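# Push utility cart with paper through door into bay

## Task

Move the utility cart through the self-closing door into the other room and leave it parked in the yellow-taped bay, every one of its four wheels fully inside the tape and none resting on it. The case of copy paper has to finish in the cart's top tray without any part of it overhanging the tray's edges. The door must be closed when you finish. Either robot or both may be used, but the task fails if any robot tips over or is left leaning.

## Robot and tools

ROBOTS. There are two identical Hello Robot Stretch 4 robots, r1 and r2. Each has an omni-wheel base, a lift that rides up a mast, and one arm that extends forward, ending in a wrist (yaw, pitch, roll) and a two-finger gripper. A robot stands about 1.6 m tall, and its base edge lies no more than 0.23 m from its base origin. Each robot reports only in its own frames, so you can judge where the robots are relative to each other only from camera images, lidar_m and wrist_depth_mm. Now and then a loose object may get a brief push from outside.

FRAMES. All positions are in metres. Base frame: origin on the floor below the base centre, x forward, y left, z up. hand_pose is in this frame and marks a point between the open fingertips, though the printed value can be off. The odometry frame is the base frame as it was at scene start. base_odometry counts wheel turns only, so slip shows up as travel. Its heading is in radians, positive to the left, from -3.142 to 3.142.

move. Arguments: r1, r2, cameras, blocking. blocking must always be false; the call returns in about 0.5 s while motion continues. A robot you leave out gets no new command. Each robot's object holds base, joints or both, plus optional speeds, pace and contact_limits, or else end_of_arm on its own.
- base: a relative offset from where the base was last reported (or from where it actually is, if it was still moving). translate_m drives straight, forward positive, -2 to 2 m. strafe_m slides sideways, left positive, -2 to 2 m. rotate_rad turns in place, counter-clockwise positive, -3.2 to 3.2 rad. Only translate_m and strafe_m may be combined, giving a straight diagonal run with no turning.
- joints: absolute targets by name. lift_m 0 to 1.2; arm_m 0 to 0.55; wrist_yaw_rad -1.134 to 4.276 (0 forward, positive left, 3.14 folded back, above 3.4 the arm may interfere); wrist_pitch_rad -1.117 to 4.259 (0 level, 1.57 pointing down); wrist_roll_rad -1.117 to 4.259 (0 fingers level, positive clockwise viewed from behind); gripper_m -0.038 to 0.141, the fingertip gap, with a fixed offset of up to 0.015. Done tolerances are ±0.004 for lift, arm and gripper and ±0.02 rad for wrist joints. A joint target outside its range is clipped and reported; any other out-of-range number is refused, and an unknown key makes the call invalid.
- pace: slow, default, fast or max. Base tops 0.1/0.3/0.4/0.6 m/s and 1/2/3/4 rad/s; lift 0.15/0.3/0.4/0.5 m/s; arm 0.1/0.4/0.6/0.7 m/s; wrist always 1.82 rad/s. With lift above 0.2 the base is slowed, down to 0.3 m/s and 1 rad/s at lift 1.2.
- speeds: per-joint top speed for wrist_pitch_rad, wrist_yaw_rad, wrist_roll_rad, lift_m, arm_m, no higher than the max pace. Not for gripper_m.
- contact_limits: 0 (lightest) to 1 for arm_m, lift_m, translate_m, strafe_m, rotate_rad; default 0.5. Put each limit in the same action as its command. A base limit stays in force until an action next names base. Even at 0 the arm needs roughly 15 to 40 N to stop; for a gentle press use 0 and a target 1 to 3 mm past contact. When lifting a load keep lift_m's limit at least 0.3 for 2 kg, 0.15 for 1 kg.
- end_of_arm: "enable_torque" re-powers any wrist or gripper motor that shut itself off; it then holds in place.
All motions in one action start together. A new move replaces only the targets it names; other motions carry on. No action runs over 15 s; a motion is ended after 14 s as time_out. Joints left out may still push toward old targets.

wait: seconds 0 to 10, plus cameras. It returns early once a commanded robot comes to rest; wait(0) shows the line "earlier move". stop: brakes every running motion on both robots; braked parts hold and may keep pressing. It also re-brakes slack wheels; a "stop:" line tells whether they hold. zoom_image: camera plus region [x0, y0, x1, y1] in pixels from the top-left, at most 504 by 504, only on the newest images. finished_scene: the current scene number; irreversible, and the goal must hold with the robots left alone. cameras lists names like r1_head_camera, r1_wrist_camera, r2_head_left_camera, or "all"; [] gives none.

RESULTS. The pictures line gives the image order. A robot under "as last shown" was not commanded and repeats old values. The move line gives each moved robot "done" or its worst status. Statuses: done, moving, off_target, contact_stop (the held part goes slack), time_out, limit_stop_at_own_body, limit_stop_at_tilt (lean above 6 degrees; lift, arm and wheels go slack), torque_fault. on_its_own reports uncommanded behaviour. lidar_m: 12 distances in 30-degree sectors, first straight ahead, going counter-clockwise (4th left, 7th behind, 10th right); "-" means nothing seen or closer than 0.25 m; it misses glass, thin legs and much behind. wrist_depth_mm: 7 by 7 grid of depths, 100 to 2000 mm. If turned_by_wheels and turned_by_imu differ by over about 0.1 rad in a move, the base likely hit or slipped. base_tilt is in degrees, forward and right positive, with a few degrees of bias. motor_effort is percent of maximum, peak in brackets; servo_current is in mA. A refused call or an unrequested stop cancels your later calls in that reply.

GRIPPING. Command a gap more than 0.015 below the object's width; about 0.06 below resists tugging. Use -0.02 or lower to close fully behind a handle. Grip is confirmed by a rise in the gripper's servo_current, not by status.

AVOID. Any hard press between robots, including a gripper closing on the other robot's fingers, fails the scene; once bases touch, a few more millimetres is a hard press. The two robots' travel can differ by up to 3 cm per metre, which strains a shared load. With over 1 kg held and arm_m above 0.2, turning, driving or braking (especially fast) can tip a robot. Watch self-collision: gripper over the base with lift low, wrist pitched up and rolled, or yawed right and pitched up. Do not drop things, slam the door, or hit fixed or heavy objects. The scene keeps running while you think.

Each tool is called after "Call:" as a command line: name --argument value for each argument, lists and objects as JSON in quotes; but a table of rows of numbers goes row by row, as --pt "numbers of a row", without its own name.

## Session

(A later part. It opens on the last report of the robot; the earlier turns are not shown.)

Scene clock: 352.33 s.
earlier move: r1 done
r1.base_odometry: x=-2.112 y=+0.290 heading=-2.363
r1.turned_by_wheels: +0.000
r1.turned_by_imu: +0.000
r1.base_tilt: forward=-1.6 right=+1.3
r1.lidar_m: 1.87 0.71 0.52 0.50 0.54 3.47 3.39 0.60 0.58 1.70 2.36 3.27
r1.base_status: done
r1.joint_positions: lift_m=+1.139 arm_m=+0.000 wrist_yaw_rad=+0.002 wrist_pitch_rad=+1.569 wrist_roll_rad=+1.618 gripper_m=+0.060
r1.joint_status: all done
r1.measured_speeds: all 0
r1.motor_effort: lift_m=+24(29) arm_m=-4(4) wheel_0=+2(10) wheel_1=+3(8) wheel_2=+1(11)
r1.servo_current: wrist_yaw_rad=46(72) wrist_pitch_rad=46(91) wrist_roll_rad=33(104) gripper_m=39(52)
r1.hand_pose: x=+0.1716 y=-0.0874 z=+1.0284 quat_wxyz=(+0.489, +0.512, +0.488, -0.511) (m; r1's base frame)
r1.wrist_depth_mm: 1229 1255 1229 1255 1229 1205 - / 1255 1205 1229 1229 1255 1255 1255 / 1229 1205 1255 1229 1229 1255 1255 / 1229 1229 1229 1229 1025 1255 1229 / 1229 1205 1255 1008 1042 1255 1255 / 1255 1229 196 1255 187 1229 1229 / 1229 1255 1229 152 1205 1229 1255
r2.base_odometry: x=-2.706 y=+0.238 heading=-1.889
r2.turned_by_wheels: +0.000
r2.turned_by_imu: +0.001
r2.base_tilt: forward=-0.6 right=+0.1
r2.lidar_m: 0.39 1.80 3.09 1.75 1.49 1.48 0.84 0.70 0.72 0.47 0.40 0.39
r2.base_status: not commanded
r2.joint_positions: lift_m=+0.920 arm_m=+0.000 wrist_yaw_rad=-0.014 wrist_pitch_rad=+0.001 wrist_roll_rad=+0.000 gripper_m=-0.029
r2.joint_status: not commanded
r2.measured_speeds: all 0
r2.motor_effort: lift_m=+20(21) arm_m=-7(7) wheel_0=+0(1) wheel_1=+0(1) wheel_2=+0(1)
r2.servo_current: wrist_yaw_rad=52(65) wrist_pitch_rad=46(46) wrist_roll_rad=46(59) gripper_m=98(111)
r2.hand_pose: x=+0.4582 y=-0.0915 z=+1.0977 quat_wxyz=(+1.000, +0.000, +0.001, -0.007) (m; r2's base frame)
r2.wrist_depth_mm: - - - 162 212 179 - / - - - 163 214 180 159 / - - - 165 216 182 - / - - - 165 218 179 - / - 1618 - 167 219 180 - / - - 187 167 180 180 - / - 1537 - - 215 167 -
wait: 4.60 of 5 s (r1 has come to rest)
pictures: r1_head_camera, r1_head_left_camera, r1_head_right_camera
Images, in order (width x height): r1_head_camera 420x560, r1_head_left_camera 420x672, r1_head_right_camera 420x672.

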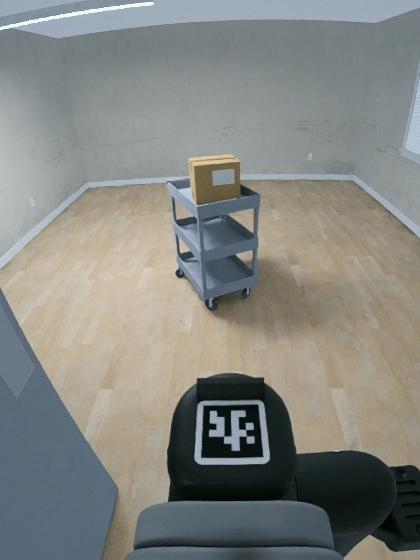

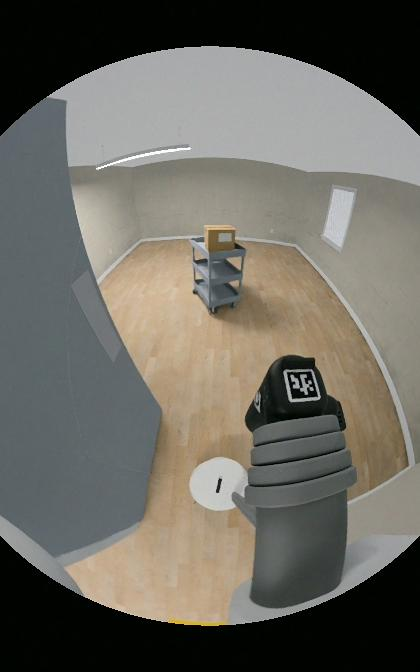

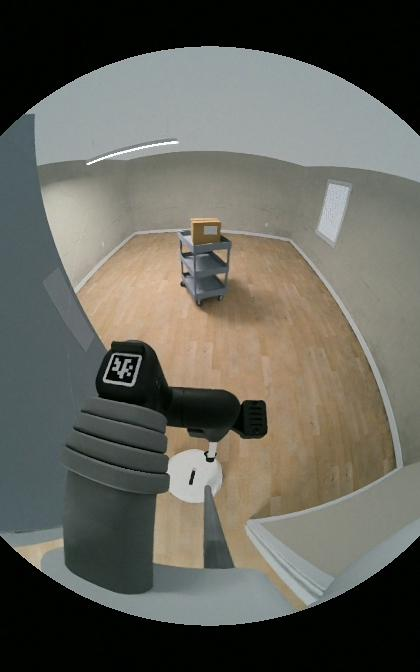

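Call:
move --r1 '{"base":{"translate_m":0.85,"strafe_m":-0.03},"joints":{"wrist_roll_rad":1.15,"gripper_m":0.1},"pace":"fast"}' --blocking false --cameras '[]'

Call:
wait --seconds 5 --cameras '["r1_head_camera","r1_wrist_camera"]'

Call:
zoom_image --camera "r1_head_camera" --region '[90, 180, 330, 420]'

Scene clock: 374.77 s.
move: r1 moving
r1.base_odometry: x=-2.136 y=+0.267 heading=-2.362
r1.turned_by_wheels: +0.000
r1.turned_by_imu: +0.000
r1.base_tilt: forward=-1.6 right=+1.3
r1.lidar_m: 1.87 0.72 0.53 0.50 0.54 3.49 3.42 0.60 0.64 1.78 2.37 3.25
r1.base_status: translate_m moving; strafe_m moving
r1.joint_positions: lift_m=+1.139 arm_m=+0.000 wrist_yaw_rad=+0.002 wrist_pitch_rad=+1.569 wrist_roll_rad=+1.157 gripper_m=+0.078
r1.joint_status: wrist_roll_rad moving; gripper_m moving
r1.measured_speeds: translate_m=+0.128 strafe_m=-0.004 rotate_rad=-0.003 lift_m=+0.000 arm_m=+0.000 wrist_yaw_rad=+0.000 wrist_pitch_rad=+0.000 wrist_roll_rad=-0.256
r1.motor_effort: lift_m=+24(24) arm_m=-4(4) wheel_0=+7(7) wheel_1=+6(7) wheel_2=-9(9)
r1.servo_current: wrist_yaw_rad=33(59) wrist_pitch_rad=46(46) wrist_roll_rad=52(124) gripper_m=85(85)
r1.hand_pose: x=+0.1716 y=-0.0874 z=+1.0284 quat_wxyz=(+0.593, +0.386, +0.592, -0.385) (m; r1's base frame)
r1.wrist_depth_mm: 1229 1255 1281 1255 1281 1229 1255 / 1229 1229 1229 1255 1255 1255 1205 / 1229 1229 1229 1255 1229 1255 - / 1255 1229 1229 1229 1229 1255 1255 / 1229 1229 1281 1042 1025 1229 1229 / 1229 1205 198 1025 187 439 1281 / 1229 1098 1255 151 1205 1281 343
r2: as last shown
r2.lidar_m: 0.39 1.79 3.05 1.71 1.47 1.48 0.84 0.71 0.70 0.48 0.36 0.41
r2.motor_effort: lift_m=+20(20) arm_m=-7(7) wheel_0=+0(1) wheel_1=+0(0) wheel_2=+0(1)
r2.servo_current: wrist_yaw_rad=46(59) wrist_pitch_rad=39(46) wrist_roll_rad=46(52) gripper_m=104(104)
r2.wrist_depth_mm: - - - 162 213 179 - / - - - 163 213 180 159 / - - - 165 216 181 - / - - - 166 217 179 - / - 1618 - 166 220 179 - / - - 187 167 180 180 - / - 1537 - - 214 167 -
pictures: none
No camera images: "cameras" was empty.

Scene clock: 378.43 s.
earlier move: r1 done
r1.base_odometry: x=-2.738 y=-0.286 heading=-2.362
r1.turned_by_wheels: +0.000
r1.turned_by_imu: +0.000
r1.base_tilt: forward=-1.6 right=+1.3
r1.lidar_m: 1.05 1.57 2.57 2.45 0.59 0.80 - 1.30 1.83 2.26 2.34 3.22
r1.base_status: done
r1.joint_positions: lift_m=+1.139 arm_m=+0.000 wrist_yaw_rad=+0.002 wrist_pitch_rad=+1.569 wrist_roll_rad=+1.152 gripper_m=+0.100
r1.joint_status: all done
r1.measured_speeds: all 0
r1.motor_effort: lift_m=+24(24) arm_m=-4(4) wheel_0=+3(10) wheel_1=+0(7) wheel_2=+2(10)
r1.servo_current: wrist_yaw_rad=46(65) wrist_pitch_rad=39(52) wrist_roll_rad=46(124) gripper_m=46(85)
r1.hand_pose: x=+0.1716 y=-0.0874 z=+1.0284 quat_wxyz=(+0.594, +0.385, +0.593, -0.384) (m; r1's base frame)
r1.wrist_depth_mm: 1229 1205 1229 1229 1255 1255 1255 / 1205 1229 1255 1229 1255 1229 1255 / 1255 1255 1255 1281 1255 1281 1255 / 1255 1205 1255 1229 1255 1255 1255 / 1205 1229 1229 1025 1042 1255 1255 / 1229 1255 215 1025 198 413 1255 / 1229 1229 1281 145 1255 1255 319
r2.base_odometry: x=-2.706 y=+0.238 heading=-1.889
r2.turned_by_wheels: +0.000
r2.turned_by_imu: +0.001
r2.base_tilt: forward=-0.7 right=+0.1
r2.lidar_m: 0.37 1.81 3.10 1.75 1.47 1.48 0.85 0.71 0.70 0.48 0.40 0.40
r2.base_status: not commanded
r2.joint_positions: lift_m=+0.920 arm_m=+0.000 wrist_yaw_rad=-0.014 wrist_pitch_rad=+0.001 wrist_roll_rad=+0.000 gripper_m=-0.029
r2.joint_status: not commanded
r2.measured_speeds: all 0
r2.motor_effort: lift_m=+20(21) arm_m=-6(7) wheel_0=+0(1) wheel_1=+0(1) wheel_2=+0(1)
r2.servo_current: wrist_yaw_rad=46(65) wrist_pitch_rad=39(46) wrist_roll_rad=46(65) gripper_m=98(111)
r2.hand_pose: x=+0.4582 y=-0.0915 z=+1.0977 quat_wxyz=(+1.000, +0.000, +0.001, -0.007) (m; r2's base frame)
r2.wrist_depth_mm: - - - 162 213 179 - / - - - 163 213 181 159 / - - - 165 216 182 - / - - - 166 218 179 - / - 1661 - 167 220 180 - / - - 187 167 180 180 - / - 1537 - - 214 167 -
wait: 3.67 of 5 s (r1 has come to rest)
pictures: r1_head_camera, r1_wrist_camera
Images, in order (width x height): r1_head_camera 420x560, r1_wrist_camera 616x392.

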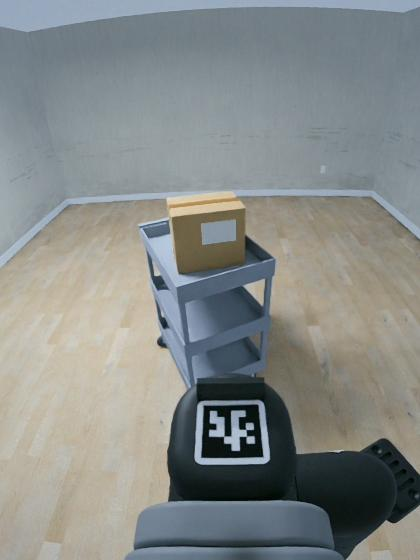

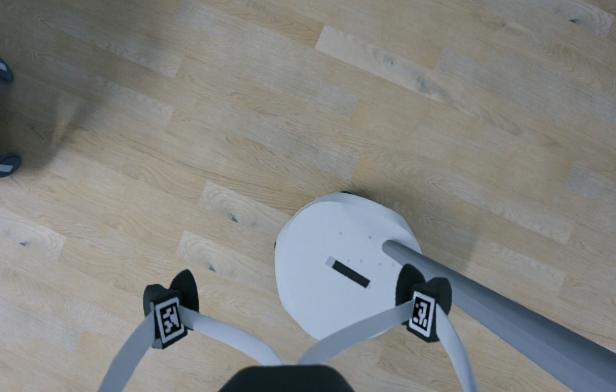

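Scaled by 2.100 from the camera's 420x560 image, which has a finer 600x800 frame.

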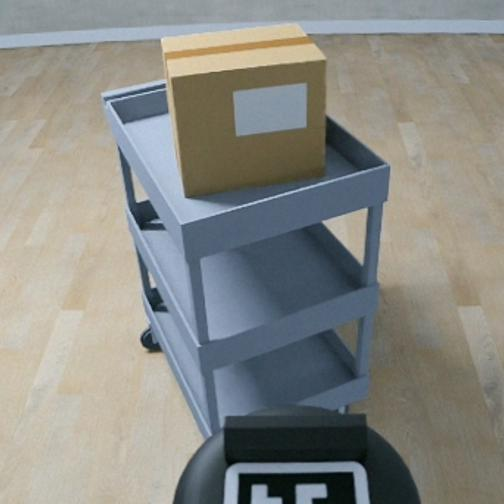

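Call:
move --r1 '{"base":{"translate_m":0.38},"joints":{"arm_m":0.37},"pace":"default"}' --blocking false --cameras '[]'

Call:
wait --seconds 3 --cameras '["r1_head_camera","r1_wrist_camera"]'

Scene clock: 398.03 s.
move: r1 moving
r1.base_odometry: x=-2.760 y=-0.308 heading=-2.362
r1.turned_by_wheels: +0.000
r1.turned_by_imu: +0.000
r1.base_tilt: forward=-1.6 right=+1.3
r1.lidar_m: 1.03 1.46 2.56 2.46 0.58 0.79 - 1.31 1.87 2.24 2.37 3.18
r1.base_status: translate_m moving
r1.joint_positions: lift_m=+1.139 arm_m=+0.051 wrist_yaw_rad=+0.002 wrist_pitch_rad=+1.569 wrist_roll_rad=+1.152 gripper_m=+0.100
r1.joint_status: arm_m moving
r1.measured_speeds: translate_m=+0.121 strafe_m=-0.001 rotate_rad=-0.004 lift_m=+0.000 arm_m=+0.195 wrist_yaw_rad=+0.000 wrist_pitch_rad=+0.000 wrist_roll_rad=+0.000
r1.motor_effort: lift_m=+24(24) arm_m=+6(7) wheel_0=+9(9) wheel_1=+4(7) wheel_2=-8(9)
r1.servo_current: wrist_yaw_rad=46(65) wrist_pitch_rad=39(52) wrist_roll_rad=52(52) gripper_m=46(46)
r1.hand_pose: x=+0.2223 y=-0.0874 z=+1.0284 quat_wxyz=(+0.594, +0.385, +0.593, -0.384) (m; r1's base frame)
r1.wrist_depth_mm: 1255 1229 1229 1255 1229 1255 1255 / 1255 1229 1229 1205 1255 1255 1255 / 1229 1255 1205 1205 1229 1255 1255 / 1255 1255 1255 1229 1255 1255 1229 / 1229 1255 1229 1042 1025 1255 1229 / 1229 1255 216 1060 197 480 1255 / 1229 1205 1205 145 1229 1229 1255
r2: as last shown
r2.turned_by_imu: +0.000
r2.lidar_m: 0.40 1.79 3.08 1.75 1.49 1.48 0.86 0.71 0.71 0.46 0.39 0.39
r2.motor_effort: lift_m=+20(20) arm_m=-6(7) wheel_0=+0(0) wheel_1=+0(0) wheel_2=+0(0)
r2.servo_current: wrist_yaw_rad=46(59) wrist_pitch_rad=39(39) wrist_roll_rad=46(52) gripper_m=104(104)
r2.wrist_depth_mm: - - - 162 212 179 - / - - - 163 213 181 159 / - - - 165 216 182 - / - - - 166 217 179 - / - 1661 - 167 218 180 - / - - 187 167 180 181 - / - 1576 - - 213 168 -
pictures: none
No camera images: "cameras" was empty.

Scene clock: 400.30 s.
earlier move: r1 done
r1.base_odometry: x=-3.008 y=-0.553 heading=-2.362
r1.turned_by_wheels: +0.000
r1.turned_by_imu: +0.000
r1.base_tilt: forward=-1.6 right=+1.3
r1.lidar_m: 0.67 0.70 2.56 2.46 1.00 0.80 1.67 1.66 2.31 2.27 2.36 3.21
r1.base_status: done
r1.joint_positions: lift_m=+1.139 arm_m=+0.370 wrist_yaw_rad=+0.002 wrist_pitch_rad=+1.569 wrist_roll_rad=+1.152 gripper_m=+0.100
r1.joint_status: all done
r1.measured_speeds: all 0
r1.motor_effort: lift_m=+24(24) arm_m=+4(7) wheel_0=+2(9) wheel_1=+2(7) wheel_2=+1(10)
r1.servo_current: wrist_yaw_rad=59(65) wrist_pitch_rad=46(52) wrist_roll_rad=46(65) gripper_m=46(52)
r1.hand_pose: x=+0.5415 y=-0.0874 z=+1.0284 quat_wxyz=(+0.594, +0.385, +0.593, -0.384) (m; r1's base frame)
r1.wrist_depth_mm: 421 1229 1255 1205 1229 1255 1255 / 455 634 1205 1205 1229 1255 1255 / 459 - 1281 1255 1229 1281 1229 / 452 - 1229 1182 1229 1229 1229 / 455 462 1281 1255 1255 1255 1281 / 455 227 215 1229 198 1025 1229 / 452 427 1229 145 1060 1025 1255
r2.base_odometry: x=-2.706 y=+0.238 heading=-1.889
r2.turned_by_wheels: +0.000
r2.turned_by_imu: +0.000
r2.base_tilt: forward=-0.6 right=+0.1
r2.lidar_m: 0.39 1.77 3.06 1.77 1.48 1.48 0.84 0.69 0.70 0.48 0.40 0.39
r2.base_status: not commanded
r2.joint_positions: lift_m=+0.920 arm_m=+0.000 wrist_yaw_rad=-0.014 wrist_pitch_rad=+0.001 wrist_roll_rad=+0.000 gripper_m=-0.029
r2.joint_status: not commanded
r2.measured_speeds: all 0
r2.motor_effort: lift_m=+20(20) arm_m=-6(7) wheel_0=+0(1) wheel_1=+0(1) wheel_2=+0(1)
r2.servo_current: wrist_yaw_rad=59(65) wrist_pitch_rad=46(46) wrist_roll_rad=39(59) gripper_m=111(111)
r2.hand_pose: x=+0.4582 y=-0.0915 z=+1.0977 quat_wxyz=(+1.000, +0.000, +0.001, -0.007) (m; r2's base frame)
r2.wrist_depth_mm: - - - 162 212 179 - / - - - 163 213 180 160 / - - - 165 216 182 - / - - - 165 217 179 - / - 1618 - 166 219 179 - / - - 187 167 180 181 - / - 1537 - - 214 168 -
wait: 2.27 of 3 s (r1 has come to rest)
pictures: r1_head_camera, r1_wrist_camera
Images, in order (width x height): r1_head_camera 420x560, r1_wrist_camera 616x392.

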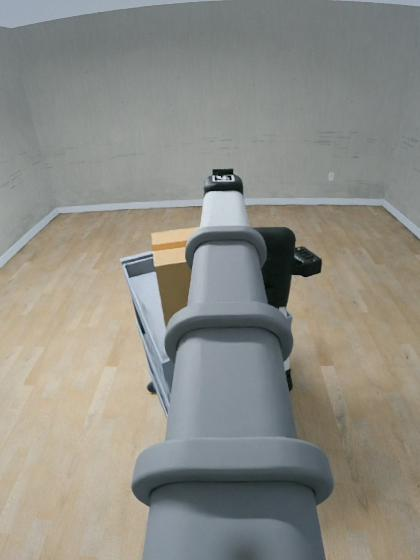

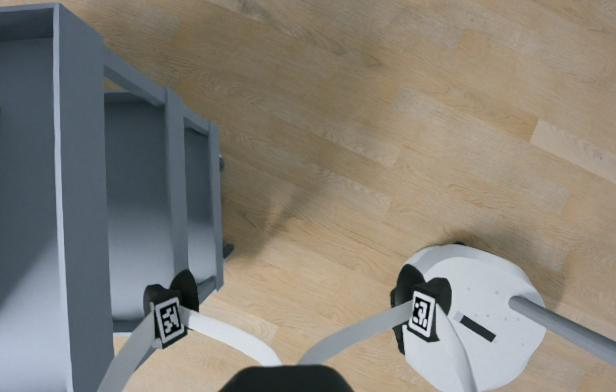

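Call:
move --r1 '{"base":{"translate_m":0.10,"strafe_m":0.085},"pace":"slow"}' --blocking false --cameras '[]'

Call:
wait --seconds 2.5 --cameras '["r1_wrist_camera"]'

Scene clock: 412.83 s.
move: r1 moving
r1.base_odometry: x=-3.009 y=-0.566 heading=-2.362
r1.turned_by_wheels: +0.000
r1.turned_by_imu: +0.000
r1.base_tilt: forward=-1.6 right=+1.3
r1.lidar_m: 0.67 0.69 2.55 2.45 1.02 0.81 1.69 1.69 2.37 2.27 2.37 0.87
r1.base_status: translate_m moving; strafe_m moving
r1.joint_positions: lift_m=+1.139 arm_m=+0.370 wrist_yaw_rad=+0.002 wrist_pitch_rad=+1.569 wrist_roll_rad=+1.152 gripper_m=+0.100
r1.joint_status: not commanded
r1.measured_speeds: translate_m=+0.040 strafe_m=+0.033 rotate_rad=+0.003 lift_m=+0.000 arm_m=+0.000 wrist_yaw_rad=+0.000 wrist_pitch_rad=+0.000 wrist_roll_rad=+0.000
r1.motor_effort: lift_m=+24(24) arm_m=+4(4) wheel_0=-6(6) wheel_1=+7(7) wheel_2=-4(5)
r1.servo_current: wrist_yaw_rad=46(65) wrist_pitch_rad=39(46) wrist_roll_rad=59(72) gripper_m=46(46)
r1.hand_pose: x=+0.5415 y=-0.0874 z=+1.0284 quat_wxyz=(+0.594, +0.385, +0.593, -0.384) (m; r1's base frame)
r1.wrist_depth_mm: 407 1255 1229 1229 1229 1255 1255 / 455 549 1205 1255 1255 1229 1229 / 452 459 1229 1255 1229 1229 1205 / 452 452 1205 1229 1255 1229 1281 / 455 449 1255 1281 1255 1229 1255 / 452 415 215 1255 198 1060 1255 / 455 413 1255 145 1042 1008 1255
r2: as last shown
r2.turned_by_imu: +0.001
r2.base_tilt: forward=-0.7 right=+0.1
r2.lidar_m: 0.39 1.81 3.07 1.75 1.46 1.47 0.83 0.71 0.70 0.49 0.39 0.38
r2.motor_effort: lift_m=+20(21) arm_m=-6(7) wheel_0=+0(0) wheel_1=+0(0) wheel_2=+0(0)
r2.servo_current: wrist_yaw_rad=46(59) wrist_pitch_rad=39(46) wrist_roll_rad=39(52) gripper_m=91(104)
r2.wrist_depth_mm: - - - 162 213 179 - / - - - 163 213 180 159 / - - - 165 216 181 - / - - - 166 218 178 - / - 1708 - 166 219 180 - / - - 187 167 180 181 - / - 1537 - - 214 167 -
pictures: none
No camera images: "cameras" was empty.

Scene clock: 414.87 s.
earlier move: r1 done
r1.base_odometry: x=-3.019 y=-0.684 heading=-2.362
r1.turned_by_wheels: +0.000
r1.turned_by_imu: +0.000
r1.base_tilt: forward=-1.6 right=+1.3
r1.lidar_m: 0.57 0.82 2.46 2.37 1.14 0.82 1.84 1.79 2.42 2.36 2.44 0.74
r1.base_status: done
r1.joint_positions: lift_m=+1.139 arm_m=+0.370 wrist_yaw_rad=+0.002 wrist_pitch_rad=+1.569 wrist_roll_rad=+1.152 gripper_m=+0.100
r1.joint_status: not commanded
r1.measured_speeds: all 0
r1.motor_effort: lift_m=+24(24) arm_m=+4(4) wheel_0=-3(6) wheel_1=+1(9) wheel_2=-2(6)
r1.servo_current: wrist_yaw_rad=52(65) wrist_pitch_rad=39(52) wrist_roll_rad=39(78) gripper_m=39(46)
r1.hand_pose: x=+0.5415 y=-0.0874 z=+1.0284 quat_wxyz=(+0.594, +0.385, +0.593, -0.384) (m; r1's base frame)
r1.wrist_depth_mm: 452 459 1255 1229 1255 1255 1255 / 370 452 647 1229 1229 1229 1255 / 397 455 433 1229 1255 1255 1229 / 415 452 421 1255 1205 1229 1255 / 424 459 462 1229 1205 1255 1255 / 433 455 211 1229 198 1025 1205 / 455 452 449 145 1060 1042 1255
r2.base_odometry: x=-2.706 y=+0.238 heading=-1.889
r2.turned_by_wheels: +0.000
r2.turned_by_imu: +0.000
r2.base_tilt: forward=-0.6 right=+0.1
r2.lidar_m: 0.36 1.75 3.07 1.74 1.48 1.47 0.83 0.71 0.71 0.44 0.39 0.40
r2.base_status: not commanded
r2.joint_positions: lift_m=+0.920 arm_m=+0.000 wrist_yaw_rad=-0.014 wrist_pitch_rad=+0.001 wrist_roll_rad=+0.000 gripper_m=-0.029
r2.joint_status: not commanded
r2.measured_speeds: all 0
r2.motor_effort: lift_m=+20(21) arm_m=-6(7) wheel_0=+0(1) wheel_1=+0(0) wheel_2=+0(1)
r2.servo_current: wrist_yaw_rad=46(59) wrist_pitch_rad=46(46) wrist_roll_rad=39(59) gripper_m=111(111)
r2.hand_pose: x=+0.4582 y=-0.0915 z=+1.0977 quat_wxyz=(+1.000, +0.000, +0.001, -0.007) (m; r2's base frame)
r2.wrist_depth_mm: - - - 162 212 179 - / - - - 162 213 180 159 / - - - 165 216 182 - / - - - 165 217 179 - / - 1618 - 166 219 180 - / - - 187 167 180 180 - / - 1576 - - 213 168 -
wait: 2.03 of 2.5 s (r1 has come to rest)
pictures: r1_wrist_camera
Images, in order (width x height): r1_wrist_camera 616x392.

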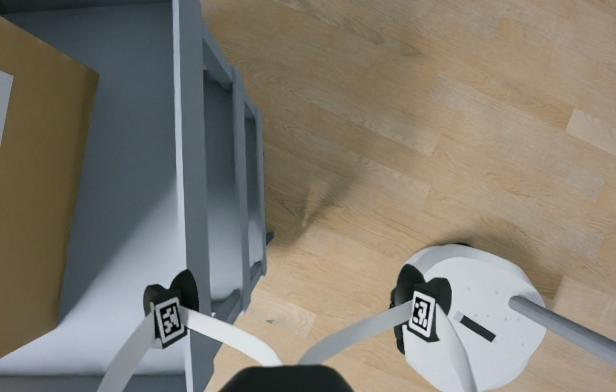

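Call:
move --r1 '{"base":{"translate_m":0.112,"strafe_m":0.003},"joints":{"gripper_m":0.07},"pace":"slow"}' --blocking false --cameras '[]'

Call:
wait --seconds 2.5 --cameras '["r1_wrist_camera"]'

Scene clock: 431.10 s.
move: r1 moving
r1.base_odometry: x=-3.028 y=-0.693 heading=-2.362
r1.turned_by_wheels: +0.000
r1.turned_by_imu: +0.000
r1.base_tilt: forward=-1.6 right=+1.3
r1.lidar_m: 0.55 0.84 2.47 2.38 1.16 0.82 1.83 1.79 2.46 2.35 2.44 0.71
r1.base_status: translate_m moving; strafe_m moving
r1.joint_positions: lift_m=+1.139 arm_m=+0.370 wrist_yaw_rad=+0.002 wrist_pitch_rad=+1.569 wrist_roll_rad=+1.152 gripper_m=+0.092
r1.joint_status: gripper_m moving
r1.measured_speeds: translate_m=+0.049 strafe_m=+0.001 rotate_rad=+0.000 lift_m=+0.000 arm_m=+0.000 wrist_yaw_rad=+0.000 wrist_pitch_rad=+0.000 wrist_roll_rad=+0.000
r1.motor_effort: lift_m=+24(24) arm_m=+4(4) wheel_0=+6(6) wheel_1=+5(5) wheel_2=-6(7)
r1.servo_current: wrist_yaw_rad=39(65) wrist_pitch_rad=52(52) wrist_roll_rad=46(59) gripper_m=59(65)
r1.hand_pose: x=+0.5415 y=-0.0874 z=+1.0284 quat_wxyz=(+0.594, +0.385, +0.593, -0.384) (m; r1's base frame)
r1.wrist_depth_mm: 452 449 559 1255 1255 1229 1229 / 355 455 452 1255 1229 1281 1229 / 377 452 452 1229 1255 1229 1255 / 392 455 439 1281 1255 1205 1229 / 410 455 430 1229 1255 1255 1229 / 427 459 211 1229 196 1008 1229 / 455 455 452 144 1060 1025 1255
r2: as last shown
r2.base_tilt: forward=-0.7 right=+0.0
r2.lidar_m: 0.42 1.74 3.07 1.75 1.48 1.48 0.83 0.71 0.71 0.49 0.40 0.38
r2.motor_effort: lift_m=+20(20) arm_m=-6(7) wheel_0=+0(0) wheel_1=+0(1) wheel_2=+0(1)
r2.servo_current: wrist_yaw_rad=39(59) wrist_pitch_rad=39(46) wrist_roll_rad=46(52) gripper_m=104(111)
r2.wrist_depth_mm: - - - 162 212 179 - / - - - 162 213 181 160 / - - - 165 216 182 - / - - - 166 217 179 - / - 1661 - 166 219 179 - / - - 187 167 180 180 - / - 1537 - - 214 168 -
pictures: none
No camera images: "cameras" was empty.

Scene clock: 433.00 s.
earlier move: r1 done
r1.base_odometry: x=-3.097 y=-0.765 heading=-2.362
r1.turned_by_wheels: +0.000
r1.turned_by_imu: +0.000
r1.base_tilt: forward=-1.6 right=+1.3
r1.lidar_m: 0.47 0.60 2.49 2.37 1.29 0.92 1.89 1.90 2.44 2.37 2.44 0.60
r1.base_status: done
r1.joint_positions: lift_m=+1.139 arm_m=+0.370 wrist_yaw_rad=+0.002 wrist_pitch_rad=+1.569 wrist_roll_rad=+1.152 gripper_m=+0.070
r1.joint_status: all done
r1.measured_speeds: all 0
r1.motor_effort: lift_m=+24(24) arm_m=+4(4) wheel_0=+4(7) wheel_1=+4(8) wheel_2=-3(7)
r1.servo_current: wrist_yaw_rad=52(65) wrist_pitch_rad=46(52) wrist_roll_rad=65(72) gripper_m=46(72)
r1.hand_pose: x=+0.5415 y=-0.0874 z=+1.0284 quat_wxyz=(+0.594, +0.385, +0.593, -0.384) (m; r1's base frame)
r1.wrist_depth_mm: 212 421 433 1229 1255 1255 1205 / 225 319 459 1205 1229 1255 1229 / 229 340 452 1255 1229 1255 1229 / 246 359 455 1255 1255 1229 1229 / 254 382 455 1229 1229 1229 1255 / 265 394 197 1255 191 1025 1229 / 274 336 452 143 1255 1042 1229
r2.base_odometry: x=-2.706 y=+0.238 heading=-1.889
r2.turned_by_wheels: +0.000
r2.turned_by_imu: +0.000
r2.base_tilt: forward=-0.6 right=+0.1
r2.lidar_m: 0.36 1.79 3.08 1.73 1.47 1.46 0.83 0.70 0.71 0.46 0.41 0.39
r2.base_status: not commanded
r2.joint_positions: lift_m=+0.920 arm_m=+0.000 wrist_yaw_rad=-0.014 wrist_pitch_rad=+0.001 wrist_roll_rad=+0.000 gripper_m=-0.029
r2.joint_status: not commanded
r2.measured_speeds: all 0
r2.motor_effort: lift_m=+20(20) arm_m=-6(7) wheel_0=+0(1) wheel_1=+0(1) wheel_2=+0(1)
r2.servo_current: wrist_yaw_rad=59(72) wrist_pitch_rad=39(46) wrist_roll_rad=52(59) gripper_m=98(111)
r2.hand_pose: x=+0.4582 y=-0.0915 z=+1.0977 quat_wxyz=(+1.000, +0.000, +0.001, -0.007) (m; r2's base frame)
r2.wrist_depth_mm: - - - 162 212 179 - / - - - 163 213 180 159 / - - - 165 216 182 - / - - - 166 218 179 - / - 1661 - 167 219 179 - / - - 187 167 180 181 - / - 1537 - - 215 168 -
wait: 1.90 of 2.5 s (r1 has come to rest)
pictures: r1_wrist_camera
Images, in order (width x height): r1_wrist_camera 616x392.

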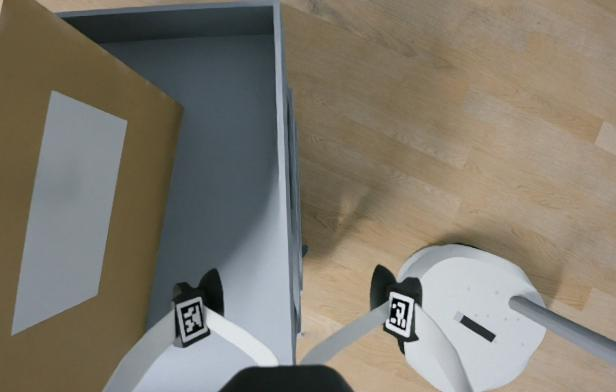

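Call:
move --r1 '{"joints":{"lift_m":1.045},"contact_limits":{"lift_m":0.2},"speeds":{"lift_m":0.15}}' --blocking false --cameras '[]'

Call:
wait --seconds 2 --cameras '["r1_wrist_camera"]'

Scene clock: 443.20 s.
move: r1 moving
r1.base_odometry: x=-3.097 y=-0.765 heading=-2.362
r1.turned_by_wheels: +0.000
r1.turned_by_imu: +0.000
r1.base_tilt: forward=-1.6 right=+1.2
r1.lidar_m: 0.46 0.62 2.47 2.38 1.30 0.90 1.90 1.92 2.46 2.36 2.44 0.58
r1.base_status: not commanded
r1.joint_positions: lift_m=+1.101 arm_m=+0.370 wrist_yaw_rad=+0.002 wrist_pitch_rad=+1.569 wrist_roll_rad=+1.152 gripper_m=+0.070
r1.joint_status: lift_m moving
r1.measured_speeds: translate_m=+0.000 strafe_m=+0.000 rotate_rad=+0.000 lift_m=-0.146 arm_m=+0.000 wrist_yaw_rad=+0.000 wrist_pitch_rad=+0.000 wrist_roll_rad=+0.000
r1.motor_effort: lift_m=+11(23) arm_m=+4(4) wheel_0=+4(5) wheel_1=+3(4) wheel_2=-3(3)
r1.servo_current: wrist_yaw_rad=39(72) wrist_pitch_rad=46(46) wrist_roll_rad=52(59) gripper_m=46(52)
r1.contact_limits: lift_m 0.2
r1.hand_pose: x=+0.5415 y=-0.0874 z=+0.9913 quat_wxyz=(+0.594, +0.385, +0.593, -0.384) (m; r1's base frame)
r1.wrist_depth_mm: 212 421 418 1229 1205 1229 1229 / 228 324 418 1205 1229 1205 1205 / 230 340 421 1205 1205 1229 1182 / 239 359 418 1205 1205 1205 1205 / 248 384 421 1229 1205 1205 1205 / 264 394 198 1205 191 991 1205 / 276 338 421 143 1205 991 1182
r2: as last shown
r2.base_tilt: forward=-0.6 right=+0.0
r2.lidar_m: 0.40 1.78 3.07 1.75 1.49 1.47 0.83 0.70 0.68 0.46 0.40 0.39
r2.motor_effort: lift_m=+20(20) arm_m=-6(7) wheel_0=+0(1) wheel_1=+0(0) wheel_2=+0(0)
r2.servo_current: wrist_yaw_rad=46(59) wrist_pitch_rad=46(46) wrist_roll_rad=46(52) gripper_m=104(104)
r2.wrist_depth_mm: - - - 162 213 179 - / - - - 163 213 180 159 / - - - 165 216 181 - / - - - 165 218 179 - / - 1618 - 166 220 179 - / - - 187 167 180 180 - / - 1576 - - 214 168 -
pictures: none
No camera images: "cameras" was empty.

Scene clock: 444.10 s.
earlier move: r1 done
r1.base_odometry: x=-3.097 y=-0.765 heading=-2.362
r1.turned_by_wheels: +0.000
r1.turned_by_imu: +0.000
r1.base_tilt: forward=-1.6 right=+1.3
r1.lidar_m: 0.47 0.62 2.46 2.37 1.28 0.92 1.91 1.89 2.46 2.34 2.45 0.59
r1.base_status: not commanded
r1.joint_positions: lift_m=+1.045 arm_m=+0.370 wrist_yaw_rad=+0.002 wrist_pitch_rad=+1.569 wrist_roll_rad=+1.152 gripper_m=+0.070
r1.joint_status: all done
r1.measured_speeds: all 0
r1.motor_effort: lift_m=+13(23) arm_m=+4(4) wheel_0=+4(5) wheel_1=+3(4) wheel_2=-3(3)
r1.servo_current: wrist_yaw_rad=39(72) wrist_pitch_rad=39(46) wrist_roll_rad=46(65) gripper_m=46(52)
r1.contact_limits: lift_m 0.2
r1.hand_pose: x=+0.5415 y=-0.0874 z=+0.9353 quat_wxyz=(+0.594, +0.385, +0.593, -0.384) (m; r1's base frame)
r1.wrist_depth_mm: 211 362 359 1160 1138 1160 1138 / 228 324 359 1138 1138 1138 1138 / 233 340 359 1138 1138 1182 1160 / 237 359 362 1160 1160 1138 1182 / 255 362 364 1160 1160 1138 1160 / 265 364 198 1160 190 931 1160 / 273 336 362 143 1008 931 946
r2.base_odometry: x=-2.706 y=+0.238 heading=-1.889
r2.turned_by_wheels: +0.000
r2.turned_by_imu: +0.000
r2.base_tilt: forward=-0.6 right=+0.1
r2.lidar_m: 0.40 1.78 3.08 1.75 1.47 1.48 0.85 0.69 0.69 0.49 0.38 0.41
r2.base_status: not commanded
r2.joint_positions: lift_m=+0.920 arm_m=+0.000 wrist_yaw_rad=-0.014 wrist_pitch_rad=+0.001 wrist_roll_rad=+0.000 gripper_m=-0.029
r2.joint_status: not commanded
r2.measured_speeds: all 0
r2.motor_effort: lift_m=+20(20) arm_m=-7(7) wheel_0=+0(1) wheel_1=+0(0) wheel_2=+0(0)
r2.servo_current: wrist_yaw_rad=52(65) wrist_pitch_rad=39(46) wrist_roll_rad=39(59) gripper_m=104(111)
r2.hand_pose: x=+0.4582 y=-0.0915 z=+1.0977 quat_wxyz=(+1.000, +0.000, +0.001, -0.007) (m; r2's base frame)
r2.wrist_depth_mm: - - - 162 212 179 - / - - - 163 213 180 159 / - - - 165 216 182 - / - - - 166 217 179 - / - 1661 - 167 220 180 - / - - 187 167 180 180 - / - 1576 - - 214 168 -
wait: 0.90 of 2 s (r1 has come to rest)
pictures: r1_wrist_camera
Images, in order (width x height): r1_wrist_camera 616x392.

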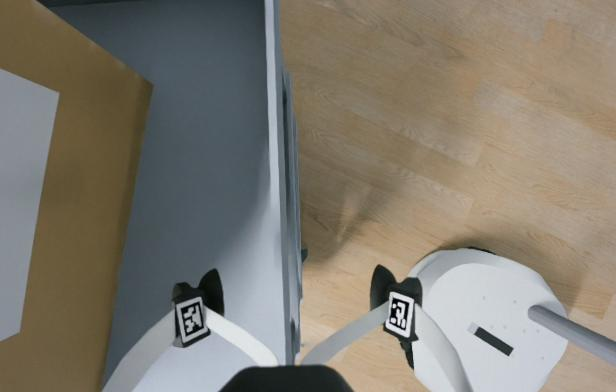

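Call:
move --r1 '{"joints":{"gripper_m":-0.03}}' --blocking false --cameras '[]'

Call:
wait --seconds 2.5 --cameras '["r1_wrist_camera"]'

Scene clock: 458.17 s.
move: r1 moving
r1.base_odometry: x=-3.097 y=-0.765 heading=-2.362
r1.turned_by_wheels: +0.000
r1.turned_by_imu: +0.000
r1.base_tilt: forward=-1.6 right=+1.3
r1.lidar_m: 0.44 0.59 2.46 2.39 1.28 0.92 1.90 1.92 2.41 2.34 2.45 0.59
r1.base_status: not commanded
r1.joint_positions: lift_m=+1.045 arm_m=+0.370 wrist_yaw_rad=+0.002 wrist_pitch_rad=+1.569 wrist_roll_rad=+1.152 gripper_m=+0.051
r1.joint_status: gripper_m moving
r1.measured_speeds: all 0
r1.motor_effort: lift_m=+13(13) arm_m=+4(4) wheel_0=+4(5) wheel_1=+3(4) wheel_2=-3(3)
r1.servo_current: wrist_yaw_rad=46(52) wrist_pitch_rad=39(52) wrist_roll_rad=39(59) gripper_m=111(111)
r1.contact_limits: lift_m 0.2
r1.hand_pose: x=+0.5415 y=-0.0874 z=+0.9353 quat_wxyz=(+0.594, +0.385, +0.593, -0.384) (m; r1's base frame)
r1.wrist_depth_mm: 211 359 364 1138 1138 1118 1138 / 228 325 364 1138 1160 1160 1160 / 234 340 362 1118 1138 1160 1138 / 237 359 364 1138 1118 1160 1160 / 254 364 362 1160 1182 1160 1160 / 264 362 197 1138 189 946 1118 / 274 338 362 143 991 931 946
r2: as last shown
r2.lidar_m: 0.40 1.75 3.08 1.76 1.49 1.49 0.83 0.71 0.68 0.48 0.41 0.39
r2.motor_effort: lift_m=+20(20) arm_m=-6(7) wheel_0=+0(0) wheel_1=+0(0) wheel_2=+0(0)
r2.servo_current: wrist_yaw_rad=59(65) wrist_pitch_rad=39(46) wrist_roll_rad=46(52) gripper_m=111(111)
r2.wrist_depth_mm: - - - 162 212 179 - / - - - 163 213 180 159 / - - - 165 216 182 - / - - - 165 218 178 - / - 1618 - 167 219 179 - / - - 187 167 180 180 - / - 1537 - - 215 168 -
pictures: none
No camera images: "cameras" was empty.

Scene clock: 459.37 s.
earlier move: r1 done
r1.base_odometry: x=-3.097 y=-0.765 heading=-2.362
r1.turned_by_wheels: +0.000
r1.turned_by_imu: +0.000
r1.base_tilt: forward=-1.6 right=+1.3
r1.lidar_m: 0.46 0.61 2.46 2.37 1.26 0.90 1.89 1.89 2.44 2.35 2.44 0.61
r1.base_status: not commanded
r1.joint_positions: lift_m=+1.045 arm_m=+0.370 wrist_yaw_rad=+0.002 wrist_pitch_rad=+1.569 wrist_roll_rad=+1.152 gripper_m=-0.029
r1.joint_status: all done
r1.measured_speeds: all 0
r1.motor_effort: lift_m=+12(13) arm_m=+4(4) wheel_0=+4(5) wheel_1=+3(4) wheel_2=-3(3)
r1.servo_current: wrist_yaw_rad=46(72) wrist_pitch_rad=33(52) wrist_roll_rad=26(59) gripper_m=65(137)
r1.contact_limits: lift_m 0.2
r1.hand_pose: x=+0.5415 y=-0.0874 z=+0.9353 quat_wxyz=(+0.594, +0.385, +0.593, -0.384) (m; r1's base frame)
r1.wrist_depth_mm: 212 362 362 1138 1160 1160 1138 / 228 325 362 1160 1160 1160 1160 / 235 340 364 1160 1182 1138 1138 / 237 359 364 1160 1182 1138 1160 / 255 362 359 1138 1182 1160 1138 / 264 362 208 199 946 931 1138 / 274 338 362 183 173 946 960
r2.base_odometry: x=-2.706 y=+0.238 heading=-1.889
r2.turned_by_wheels: +0.000
r2.turned_by_imu: +0.000
r2.base_tilt: forward=-0.7 right=+0.1
r2.lidar_m: 0.40 1.77 3.09 1.75 1.49 1.48 0.87 0.72 0.70 0.46 0.41 0.41
r2.base_status: not commanded
r2.joint_positions: lift_m=+0.920 arm_m=+0.000 wrist_yaw_rad=-0.014 wrist_pitch_rad=+0.001 wrist_roll_rad=+0.000 gripper_m=-0.029
r2.joint_status: not commanded
r2.measured_speeds: all 0
r2.motor_effort: lift_m=+20(20) arm_m=-6(7) wheel_0=+0(1) wheel_1=+0(1) wheel_2=+0(0)
r2.servo_current: wrist_yaw_rad=52(65) wrist_pitch_rad=39(46) wrist_roll_rad=39(65) gripper_m=111(111)
r2.hand_pose: x=+0.4582 y=-0.0915 z=+1.0977 quat_wxyz=(+1.000, +0.000, +0.001, -0.007) (m; r2's base frame)
r2.wrist_depth_mm: - - - 162 213 179 - / - - - 162 213 180 159 / - - - 165 216 182 - / - - - 166 217 179 - / - 1618 - 166 219 179 - / - - 187 167 179 180 - / - 1576 - - 214 168 -
wait: 1.20 of 2.5 s (r1 has come to rest)
pictures: r1_wrist_camera
Images, in order (width x height): r1_wrist_camera 616x392.

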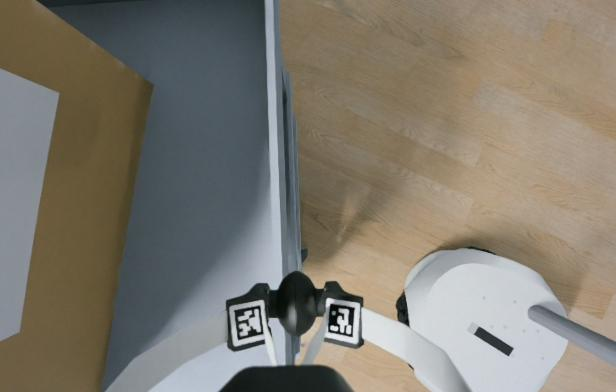

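Call:
move --r1 '{"joints":{"gripper_m":0.07}}' --blocking false --cameras '[]'

Call:
wait --seconds 1.8 --cameras '[]'

Call:
move --r1 '{"joints":{"lift_m":0.945},"contact_limits":{"lift_m":0.2},"speeds":{"lift_m":0.1}}' --blocking false --cameras '[]'

Call:
wait --seconds 2 --cameras '["r1_wrist_camera"]'

Scene clock: 468.07 s.
move: r1 moving
r1.base_odometry: x=-3.097 y=-0.765 heading=-2.362
r1.turned_by_wheels: +0.000
r1.turned_by_imu: +0.000
r1.base_tilt: forward=-1.7 right=+1.3
r1.lidar_m: 0.44 0.60 2.47 2.38 1.31 0.91 1.92 1.89 2.44 2.36 2.44 0.59
r1.base_status: not commanded
r1.joint_positions: lift_m=+1.045 arm_m=+0.370 wrist_yaw_rad=+0.002 wrist_pitch_rad=+1.569 wrist_roll_rad=+1.152 gripper_m=-0.004
r1.joint_status: gripper_m moving
r1.measured_speeds: all 0
r1.motor_effort: lift_m=+13(13) arm_m=+4(4) wheel_0=+4(5) wheel_1=+4(4) wheel_2=-3(3)
r1.servo_current: wrist_yaw_rad=52(72) wrist_pitch_rad=46(52) wrist_roll_rad=52(59) gripper_m=65(72)
r1.contact_limits: lift_m 0.2
r1.hand_pose: x=+0.5415 y=-0.0874 z=+0.9353 quat_wxyz=(+0.594, +0.385, +0.593, -0.384) (m; r1's base frame)
r1.wrist_depth_mm: 212 364 362 1138 1160 1160 1160 / 228 325 362 1138 1138 1160 1118 / 235 342 362 1138 1160 1160 1182 / 237 362 364 1138 1182 1138 1160 / 254 364 359 1160 1160 1138 1160 / 264 362 362 191 946 931 1182 / 273 364 181 181 154 960 931
r2: as last shown
r2.base_tilt: forward=-0.6 right=+0.0
r2.lidar_m: 0.41 1.72 3.04 1.74 1.43 1.46 0.86 0.70 0.70 0.47 0.39 0.39
r2.motor_effort: lift_m=+20(20) arm_m=-7(7) wheel_0=+0(0) wheel_1=+0(1) wheel_2=+0(0)
r2.servo_current: wrist_yaw_rad=46(59) wrist_pitch_rad=39(46) wrist_roll_rad=59(59) gripper_m=104(104)
r2.wrist_depth_mm: - - - 162 212 179 - / - - - 163 213 180 159 / - - - 165 216 182 - / - - - 166 218 179 - / - 1576 - 166 218 179 - / - - 187 167 180 180 - / - 1499 - - 214 167 -
pictures: none
No camera images: "cameras" was empty.

Scene clock: 469.27 s.
earlier move: r1 done
r1.base_odometry: x=-3.097 y=-0.765 heading=-2.362
r1.turned_by_wheels: +0.000
r1.turned_by_imu: +0.000
r1.base_tilt: forward=-1.6 right=+1.3
r1.lidar_m: 0.45 0.60 2.47 2.37 1.28 0.91 1.90 1.91 2.46 2.34 2.45 0.60
r1.base_status: not commanded
r1.joint_positions: lift_m=+1.045 arm_m=+0.370 wrist_yaw_rad=+0.002 wrist_pitch_rad=+1.569 wrist_roll_rad=+1.152 gripper_m=+0.070
r1.joint_status: all done
r1.measured_speeds: all 0
r1.motor_effort: lift_m=+13(13) arm_m=+4(4) wheel_0=+4(5) wheel_1=+3(4) wheel_2=-3(3)
r1.servo_current: wrist_yaw_rad=33(72) wrist_pitch_rad=39(52) wrist_roll_rad=52(59) gripper_m=39(91)
r1.contact_limits: lift_m 0.2
r1.hand_pose: x=+0.5415 y=-0.0874 z=+0.9353 quat_wxyz=(+0.594, +0.385, +0.593, -0.384) (m; r1's base frame)
r1.wrist_depth_mm: 212 362 364 1138 1138 1138 1160 / 228 324 362 1138 1138 1138 1160 / 235 338 359 1160 1160 1160 1138 / 236 362 362 1138 1160 1160 1160 / 254 364 362 1138 1138 1160 1118 / 265 362 198 1182 191 917 1160 / 276 334 362 143 991 946 931
r2.base_odometry: x=-2.706 y=+0.238 heading=-1.889
r2.turned_by_wheels: +0.000
r2.turned_by_imu: +0.000
r2.base_tilt: forward=-0.6 right=+0.1
r2.lidar_m: 0.39 1.79 3.09 1.73 1.48 1.48 0.84 0.71 0.69 0.46 0.40 0.40
r2.base_status: not commanded
r2.joint_positions: lift_m=+0.920 arm_m=+0.000 wrist_yaw_rad=-0.014 wrist_pitch_rad=+0.001 wrist_roll_rad=+0.000 gripper_m=-0.029
r2.joint_status: not commanded
r2.measured_speeds: all 0
r2.motor_effort: lift_m=+20(20) arm_m=-7(7) wheel_0=+0(1) wheel_1=+0(1) wheel_2=+0(0)
r2.servo_current: wrist_yaw_rad=46(72) wrist_pitch_rad=39(46) wrist_roll_rad=46(59) gripper_m=98(111)
r2.hand_pose: x=+0.4582 y=-0.0915 z=+1.0977 quat_wxyz=(+1.000, +0.000, +0.001, -0.007) (m; r2's base frame)
r2.wrist_depth_mm: - - - 162 212 179 - / - - - 163 213 180 159 / - - - 165 216 182 - / - - - 166 217 179 - / - 1618 - 167 219 180 - / - - 186 167 180 181 - / - 1537 - - 214 168 -
wait: 1.20 of 1.8 s (r1 has come to rest)
pictures: none
No camera images: "cameras" was empty.

Scene clock: 469.77 s.
move: r1 moving
r1.base_odometry: x=-3.097 y=-0.765 heading=-2.362
r1.turned_by_wheels: +0.000
r1.turned_by_imu: +0.000
r1.base_tilt: forward=-1.6 right=+1.2
r1.lidar_m: 0.46 0.59 2.48 2.38 1.29 0.91 1.92 1.88 2.47 2.35 2.44 0.57
r1.base_status: not commanded
r1.joint_positions: lift_m=+1.012 arm_m=+0.370 wrist_yaw_rad=+0.002 wrist_pitch_rad=+1.569 wrist_roll_rad=+1.152 gripper_m=+0.070
r1.joint_status: lift_m moving
r1.measured_speeds: translate_m=+0.000 strafe_m=+0.000 rotate_rad=+0.000 lift_m=-0.100 arm_m=+0.000 wrist_yaw_rad=+0.000 wrist_pitch_rad=+0.000 wrist_roll_rad=+0.000
r1.motor_effort: lift_m=+12(14) arm_m=+4(4) wheel_0=+4(4) wheel_1=+3(4) wheel_2=-3(3)
r1.servo_current: wrist_yaw_rad=65(65) wrist_pitch_rad=46(46) wrist_roll_rad=39(52) gripper_m=46(52)
r1.contact_limits: lift_m 0.2
r1.hand_pose: x=+0.5415 y=-0.0874 z=+0.9016 quat_wxyz=(+0.594, +0.385, +0.593, -0.384) (m; r1's base frame)
r1.wrist_depth_mm: 212 330 330 1118 1138 1118 1118 / 229 324 330 1118 1118 1118 1118 / 234 329 332 1118 1138 1118 1118 / 243 329 330 1098 1138 1138 1138 / 256 332 330 1138 1118 1118 1118 / 264 332 197 1138 192 917 904 / 274 330 332 143 1008 904 917
r2: as last shown
r2.lidar_m: 0.40 1.78 3.09 1.73 1.46 1.47 0.85 0.72 0.70 0.47 0.40 0.39
r2.motor_effort: lift_m=+20(20) arm_m=-6(7) wheel_0=+0(0) wheel_1=+0(0) wheel_2=+0(0)
r2.servo_current: wrist_yaw_rad=59(65) wrist_pitch_rad=33(39) wrist_roll_rad=46(59) gripper_m=104(111)
r2.wrist_depth_mm: - - - 162 212 179 - / - - - 163 213 180 159 / - - - 165 216 181 - / - - - 166 218 179 - / - 1618 - 166 219 180 - / - - 187 167 180 181 - / - 1576 - - 214 167 -
pictures: none
No camera images: "cameras" was empty.

Scene clock: 470.90 s.
earlier move: r1 done
r1.base_odometry: x=-3.097 y=-0.765 heading=-2.362
r1.turned_by_wheels: +0.000
r1.turned_by_imu: +0.000
r1.base_tilt: forward=-1.6 right=+1.3
r1.lidar_m: 0.46 0.63 2.47 2.37 1.29 0.91 1.92 1.92 2.42 2.35 2.45 0.61
r1.base_status: not commanded
r1.joint_positions: lift_m=+0.945 arm_m=+0.370 wrist_yaw_rad=+0.002 wrist_pitch_rad=+1.569 wrist_roll_rad=+1.152 gripper_m=+0.070
r1.joint_status: all done
r1.measured_speeds: all 0
r1.motor_effort: lift_m=+13(14) arm_m=+4(4) wheel_0=+4(5) wheel_1=+4(4) wheel_2=-3(3)
r1.servo_current: wrist_yaw_rad=52(65) wrist_pitch_rad=39(46) wrist_roll_rad=46(65) gripper_m=46(52)
r1.contact_limits: lift_m 0.2
r1.hand_pose: x=+0.5415 y=-0.0874 z=+0.8353 quat_wxyz=(+0.594, +0.385, +0.593, -0.384) (m; r1's base frame)
r1.wrist_depth_mm: 215 263 263 1060 1060 1060 1060 / 226 263 262 1042 1078 1042 1060 / 230 263 263 1060 1042 1060 1042 / 237 263 262 1025 1078 1042 1042 / 255 263 263 1042 1060 1042 1060 / 263 263 193 1042 191 842 842 / 263 263 264 143 1025 842 831
r2.base_odometry: x=-2.706 y=+0.238 heading=-1.889
r2.turned_by_wheels: +0.000
r2.turned_by_imu: +0.000
r2.base_tilt: forward=-0.7 right=+0.1
r2.lidar_m: 0.39 1.72 3.06 1.75 1.46 1.47 0.82 0.69 0.71 0.45 0.38 0.39
r2.base_status: not commanded
r2.joint_positions: lift_m=+0.920 arm_m=+0.000 wrist_yaw_rad=-0.014 wrist_pitch_rad=+0.001 wrist_roll_rad=+0.000 gripper_m=-0.029
r2.joint_status: not commanded
r2.measured_speeds: all 0
r2.motor_effort: lift_m=+20(20) arm_m=-6(7) wheel_0=+0(1) wheel_1=+0(0) wheel_2=+0(0)
r2.servo_current: wrist_yaw_rad=46(65) wrist_pitch_rad=46(52) wrist_roll_rad=39(59) gripper_m=98(111)
r2.hand_pose: x=+0.4582 y=-0.0915 z=+1.0977 quat_wxyz=(+1.000, +0.000, +0.001, -0.007) (m; r2's base frame)
r2.wrist_depth_mm: - - - 162 212 179 - / - - - 163 213 180 160 / - - - 165 216 182 - / - - - 166 218 178 - / - 1661 - 166 218 179 - / - - 187 167 180 180 - / - 1576 - - 214 168 -
wait: 1.13 of 2 s (r1 has come to rest)
pictures: r1_wrist_camera
Images, in order (width x height): r1_wrist_camera 616x392.

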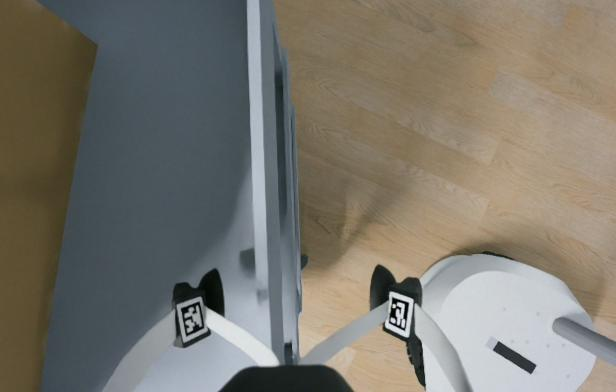

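Call:
move --r1 '{"base":{"translate_m":0.012,"strafe_m":0.006},"joints":{"gripper_m":-0.036},"pace":"slow"}' --blocking false --cameras '[]'

Call:
wait --seconds 1.2 --cameras '[]'

Call:
wait --seconds 1.5 --cameras '["r1_wrist_camera","r1_head_camera"]'

Scene clock: 476.53 s.
move: r1 moving
r1.base_odometry: x=-3.100 y=-0.776 heading=-2.361
r1.turned_by_wheels: +0.000
r1.turned_by_imu: +0.000
r1.base_tilt: forward=-1.6 right=+1.3
r1.lidar_m: 0.44 0.59 2.45 2.38 1.29 0.93 1.92 1.88 2.46 2.35 2.45 0.61
r1.base_status: translate_m moving; strafe_m moving
r1.joint_positions: lift_m=+0.945 arm_m=+0.370 wrist_yaw_rad=+0.002 wrist_pitch_rad=+1.569 wrist_roll_rad=+1.152 gripper_m=+0.060
r1.joint_status: gripper_m moving
r1.measured_speeds: translate_m=+0.019 strafe_m=+0.009 rotate_rad=-0.001 lift_m=+0.000 arm_m=+0.000 wrist_yaw_rad=+0.000 wrist_pitch_rad=+0.000 wrist_roll_rad=+0.000
r1.motor_effort: lift_m=+12(13) arm_m=+4(4) wheel_0=+3(6) wheel_1=+3(7) wheel_2=-1(8)
r1.servo_current: wrist_yaw_rad=52(52) wrist_pitch_rad=46(46) wrist_roll_rad=65(65) gripper_m=52(72)
r1.contact_limits: lift_m 0.2
r1.hand_pose: x=+0.5415 y=-0.0874 z=+0.8353 quat_wxyz=(+0.594, +0.385, +0.593, -0.384) (m; r1's base frame)
r1.wrist_depth_mm: 195 262 262 1042 1060 1060 1060 / 209 263 262 1060 1060 1060 1060 / 213 262 263 1060 1025 1060 1042 / 223 262 263 1060 1078 1042 1060 / 236 264 262 1060 1042 1042 1060 / 247 263 198 263 190 842 831 / 258 263 262 143 1060 831 842
r2: as last shown
r2.lidar_m: 0.40 1.72 3.08 1.75 1.50 1.49 0.82 0.71 0.70 0.46 0.41 0.40
r2.motor_effort: lift_m=+20(20) arm_m=-7(7) wheel_0=+0(0) wheel_1=+0(0) wheel_2=+0(0)
r2.servo_current: wrist_yaw_rad=39(59) wrist_pitch_rad=39(46) wrist_roll_rad=65(65) gripper_m=104(104)
r2.wrist_depth_mm: - - - 162 211 179 - / - - - 163 213 181 160 / - - - 165 216 181 - / - - - 165 217 179 - / - 1661 - 167 219 180 - / - - 187 167 180 181 - / - 1537 - - 213 168 -
pictures: none
No camera images: "cameras" was empty.

Scene clock: 477.73 s.
earlier move: r1 moving
r1.base_odometry: x=-3.101 y=-0.777 heading=-2.361
r1.turned_by_wheels: +0.000
r1.turned_by_imu: +0.000
r1.base_tilt: forward=-1.6 right=+1.3
r1.lidar_m: 0.44 0.60 2.47 2.38 1.28 0.92 1.92 1.90 2.45 2.37 2.44 0.60
r1.base_status: done
r1.joint_positions: lift_m=+0.945 arm_m=+0.370 wrist_yaw_rad=+0.002 wrist_pitch_rad=+1.569 wrist_roll_rad=+1.152 gripper_m=+0.022
r1.joint_status: gripper_m moving
r1.measured_speeds: all 0
r1.motor_effort: lift_m=+13(13) arm_m=+4(4) wheel_0=+5(6) wheel_1=+2(7) wheel_2=-2(8)
r1.servo_current: wrist_yaw_rad=39(65) wrist_pitch_rad=39(46) wrist_roll_rad=46(72) gripper_m=65(78)
r1.contact_limits: lift_m 0.2
r1.hand_pose: x=+0.5415 y=-0.0874 z=+0.8353 quat_wxyz=(+0.594, +0.385, +0.593, -0.384) (m; r1's base frame)
r1.wrist_depth_mm: 199 262 264 1042 1042 1042 1060 / 203 262 263 1060 1042 1042 1060 / 210 262 262 1060 1078 1025 1060 / 220 263 264 1042 1060 1042 1042 / 229 262 262 264 1060 1060 1060 / 242 263 193 210 189 842 842 / 253 262 262 141 854 831 842
r2.base_odometry: x=-2.706 y=+0.238 heading=-1.889
r2.turned_by_wheels: +0.000
r2.turned_by_imu: +0.000
r2.base_tilt: forward=-0.7 right=+0.1
r2.lidar_m: 0.39 1.73 3.07 1.71 1.48 1.47 0.85 0.70 0.70 0.46 0.39 0.39
r2.base_status: not commanded
r2.joint_positions: lift_m=+0.920 arm_m=+0.000 wrist_yaw_rad=-0.014 wrist_pitch_rad=+0.001 wrist_roll_rad=+0.000 gripper_m=-0.029
r2.joint_status: not commanded
r2.measured_speeds: all 0
r2.motor_effort: lift_m=+20(20) arm_m=-6(7) wheel_0=+0(1) wheel_1=+0(0) wheel_2=+0(0)
r2.servo_current: wrist_yaw_rad=52(65) wrist_pitch_rad=46(46) wrist_roll_rad=46(65) gripper_m=104(111)
r2.hand_pose: x=+0.4582 y=-0.0915 z=+1.0977 quat_wxyz=(+1.000, +0.000, +0.001, -0.007) (m; r2's base frame)
r2.wrist_depth_mm: - - - 162 213 179 - / - - - 163 213 181 159 / - - - 165 216 181 - / - - - 166 217 179 - / - 1618 - 167 218 180 - / - - 187 167 180 180 - / - 1537 - - 213 168 -
wait: 1.20 s; no rest
pictures: none
No camera images: "cameras" was empty.

Scene clock: 479.23 s.
earlier move: r1 moving
r1.base_odometry: x=-3.101 y=-0.777 heading=-2.361
r1.turned_by_wheels: +0.000
r1.turned_by_imu: +0.000
r1.base_tilt: forward=-1.6 right=+1.3
r1.lidar_m: 0.43 0.62 2.46 2.36 1.29 0.94 1.91 1.90 2.45 2.35 2.44 0.59
r1.base_status: done
r1.joint_positions: lift_m=+0.945 arm_m=+0.370 wrist_yaw_rad=+0.002 wrist_pitch_rad=+1.569 wrist_roll_rad=+1.152 gripper_m=-0.033
r1.joint_status: gripper_m moving
r1.measured_speeds: all 0
r1.motor_effort: lift_m=+15(15) arm_m=+4(4) wheel_0=+4(6) wheel_1=+2(7) wheel_2=-2(8)
r1.servo_current: wrist_yaw_rad=59(72) wrist_pitch_rad=46(52) wrist_roll_rad=52(72) gripper_m=104(117)
r1.contact_limits: lift_m 0.2
r1.hand_pose: x=+0.5415 y=-0.0874 z=+0.8351 quat_wxyz=(+0.594, +0.385, +0.593, -0.384) (m; r1's base frame)
r1.wrist_depth_mm: 196 260 260 1060 1042 1060 1042 / 199 260 262 1042 1060 1042 1060 / 208 262 260 1060 1042 1042 1042 / 219 260 262 1060 1042 1042 1060 / 227 260 263 260 1060 1042 1042 / 243 262 190 195 878 854 842 / 252 153 263 191 176 842 842
r2.base_odometry: x=-2.706 y=+0.238 heading=-1.889
r2.turned_by_wheels: +0.000
r2.turned_by_imu: +0.000
r2.base_tilt: forward=-0.6 right=+0.1
r2.lidar_m: 0.39 1.72 3.06 1.77 1.48 1.47 0.83 0.70 0.71 0.46 0.38 0.38
r2.base_status: not commanded
r2.joint_positions: lift_m=+0.920 arm_m=+0.000 wrist_yaw_rad=-0.014 wrist_pitch_rad=+0.001 wrist_roll_rad=+0.000 gripper_m=-0.029
r2.joint_status: not commanded
r2.measured_speeds: all 0
r2.motor_effort: lift_m=+20(21) arm_m=-6(7) wheel_0=+0(1) wheel_1=+0(0) wheel_2=+0(1)
r2.servo_current: wrist_yaw_rad=65(65) wrist_pitch_rad=39(46) wrist_roll_rad=46(65) gripper_m=104(111)
r2.hand_pose: x=+0.4582 y=-0.0915 z=+1.0977 quat_wxyz=(+1.000, +0.000, +0.001, -0.007) (m; r2's base frame)
r2.wrist_depth_mm: - - - 162 212 179 - / - - - 163 214 180 159 / - - - 165 216 181 - / - - - 166 217 178 - / - 1661 - 167 219 179 - / - - 187 167 180 180 - / - 1537 - - 214 168 -
wait: 1.50 s; no rest
pictures: r1_head_camera, r1_wrist_camera
Images, in order (width x height): r1_head_camera 420x560, r1_wrist_camera 616x392.

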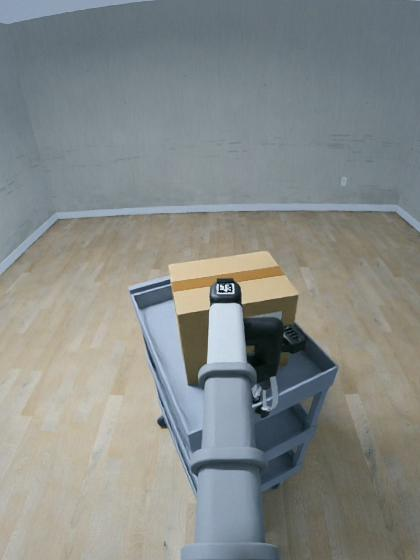

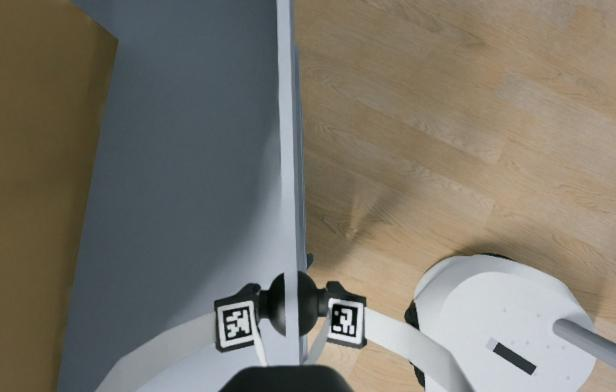

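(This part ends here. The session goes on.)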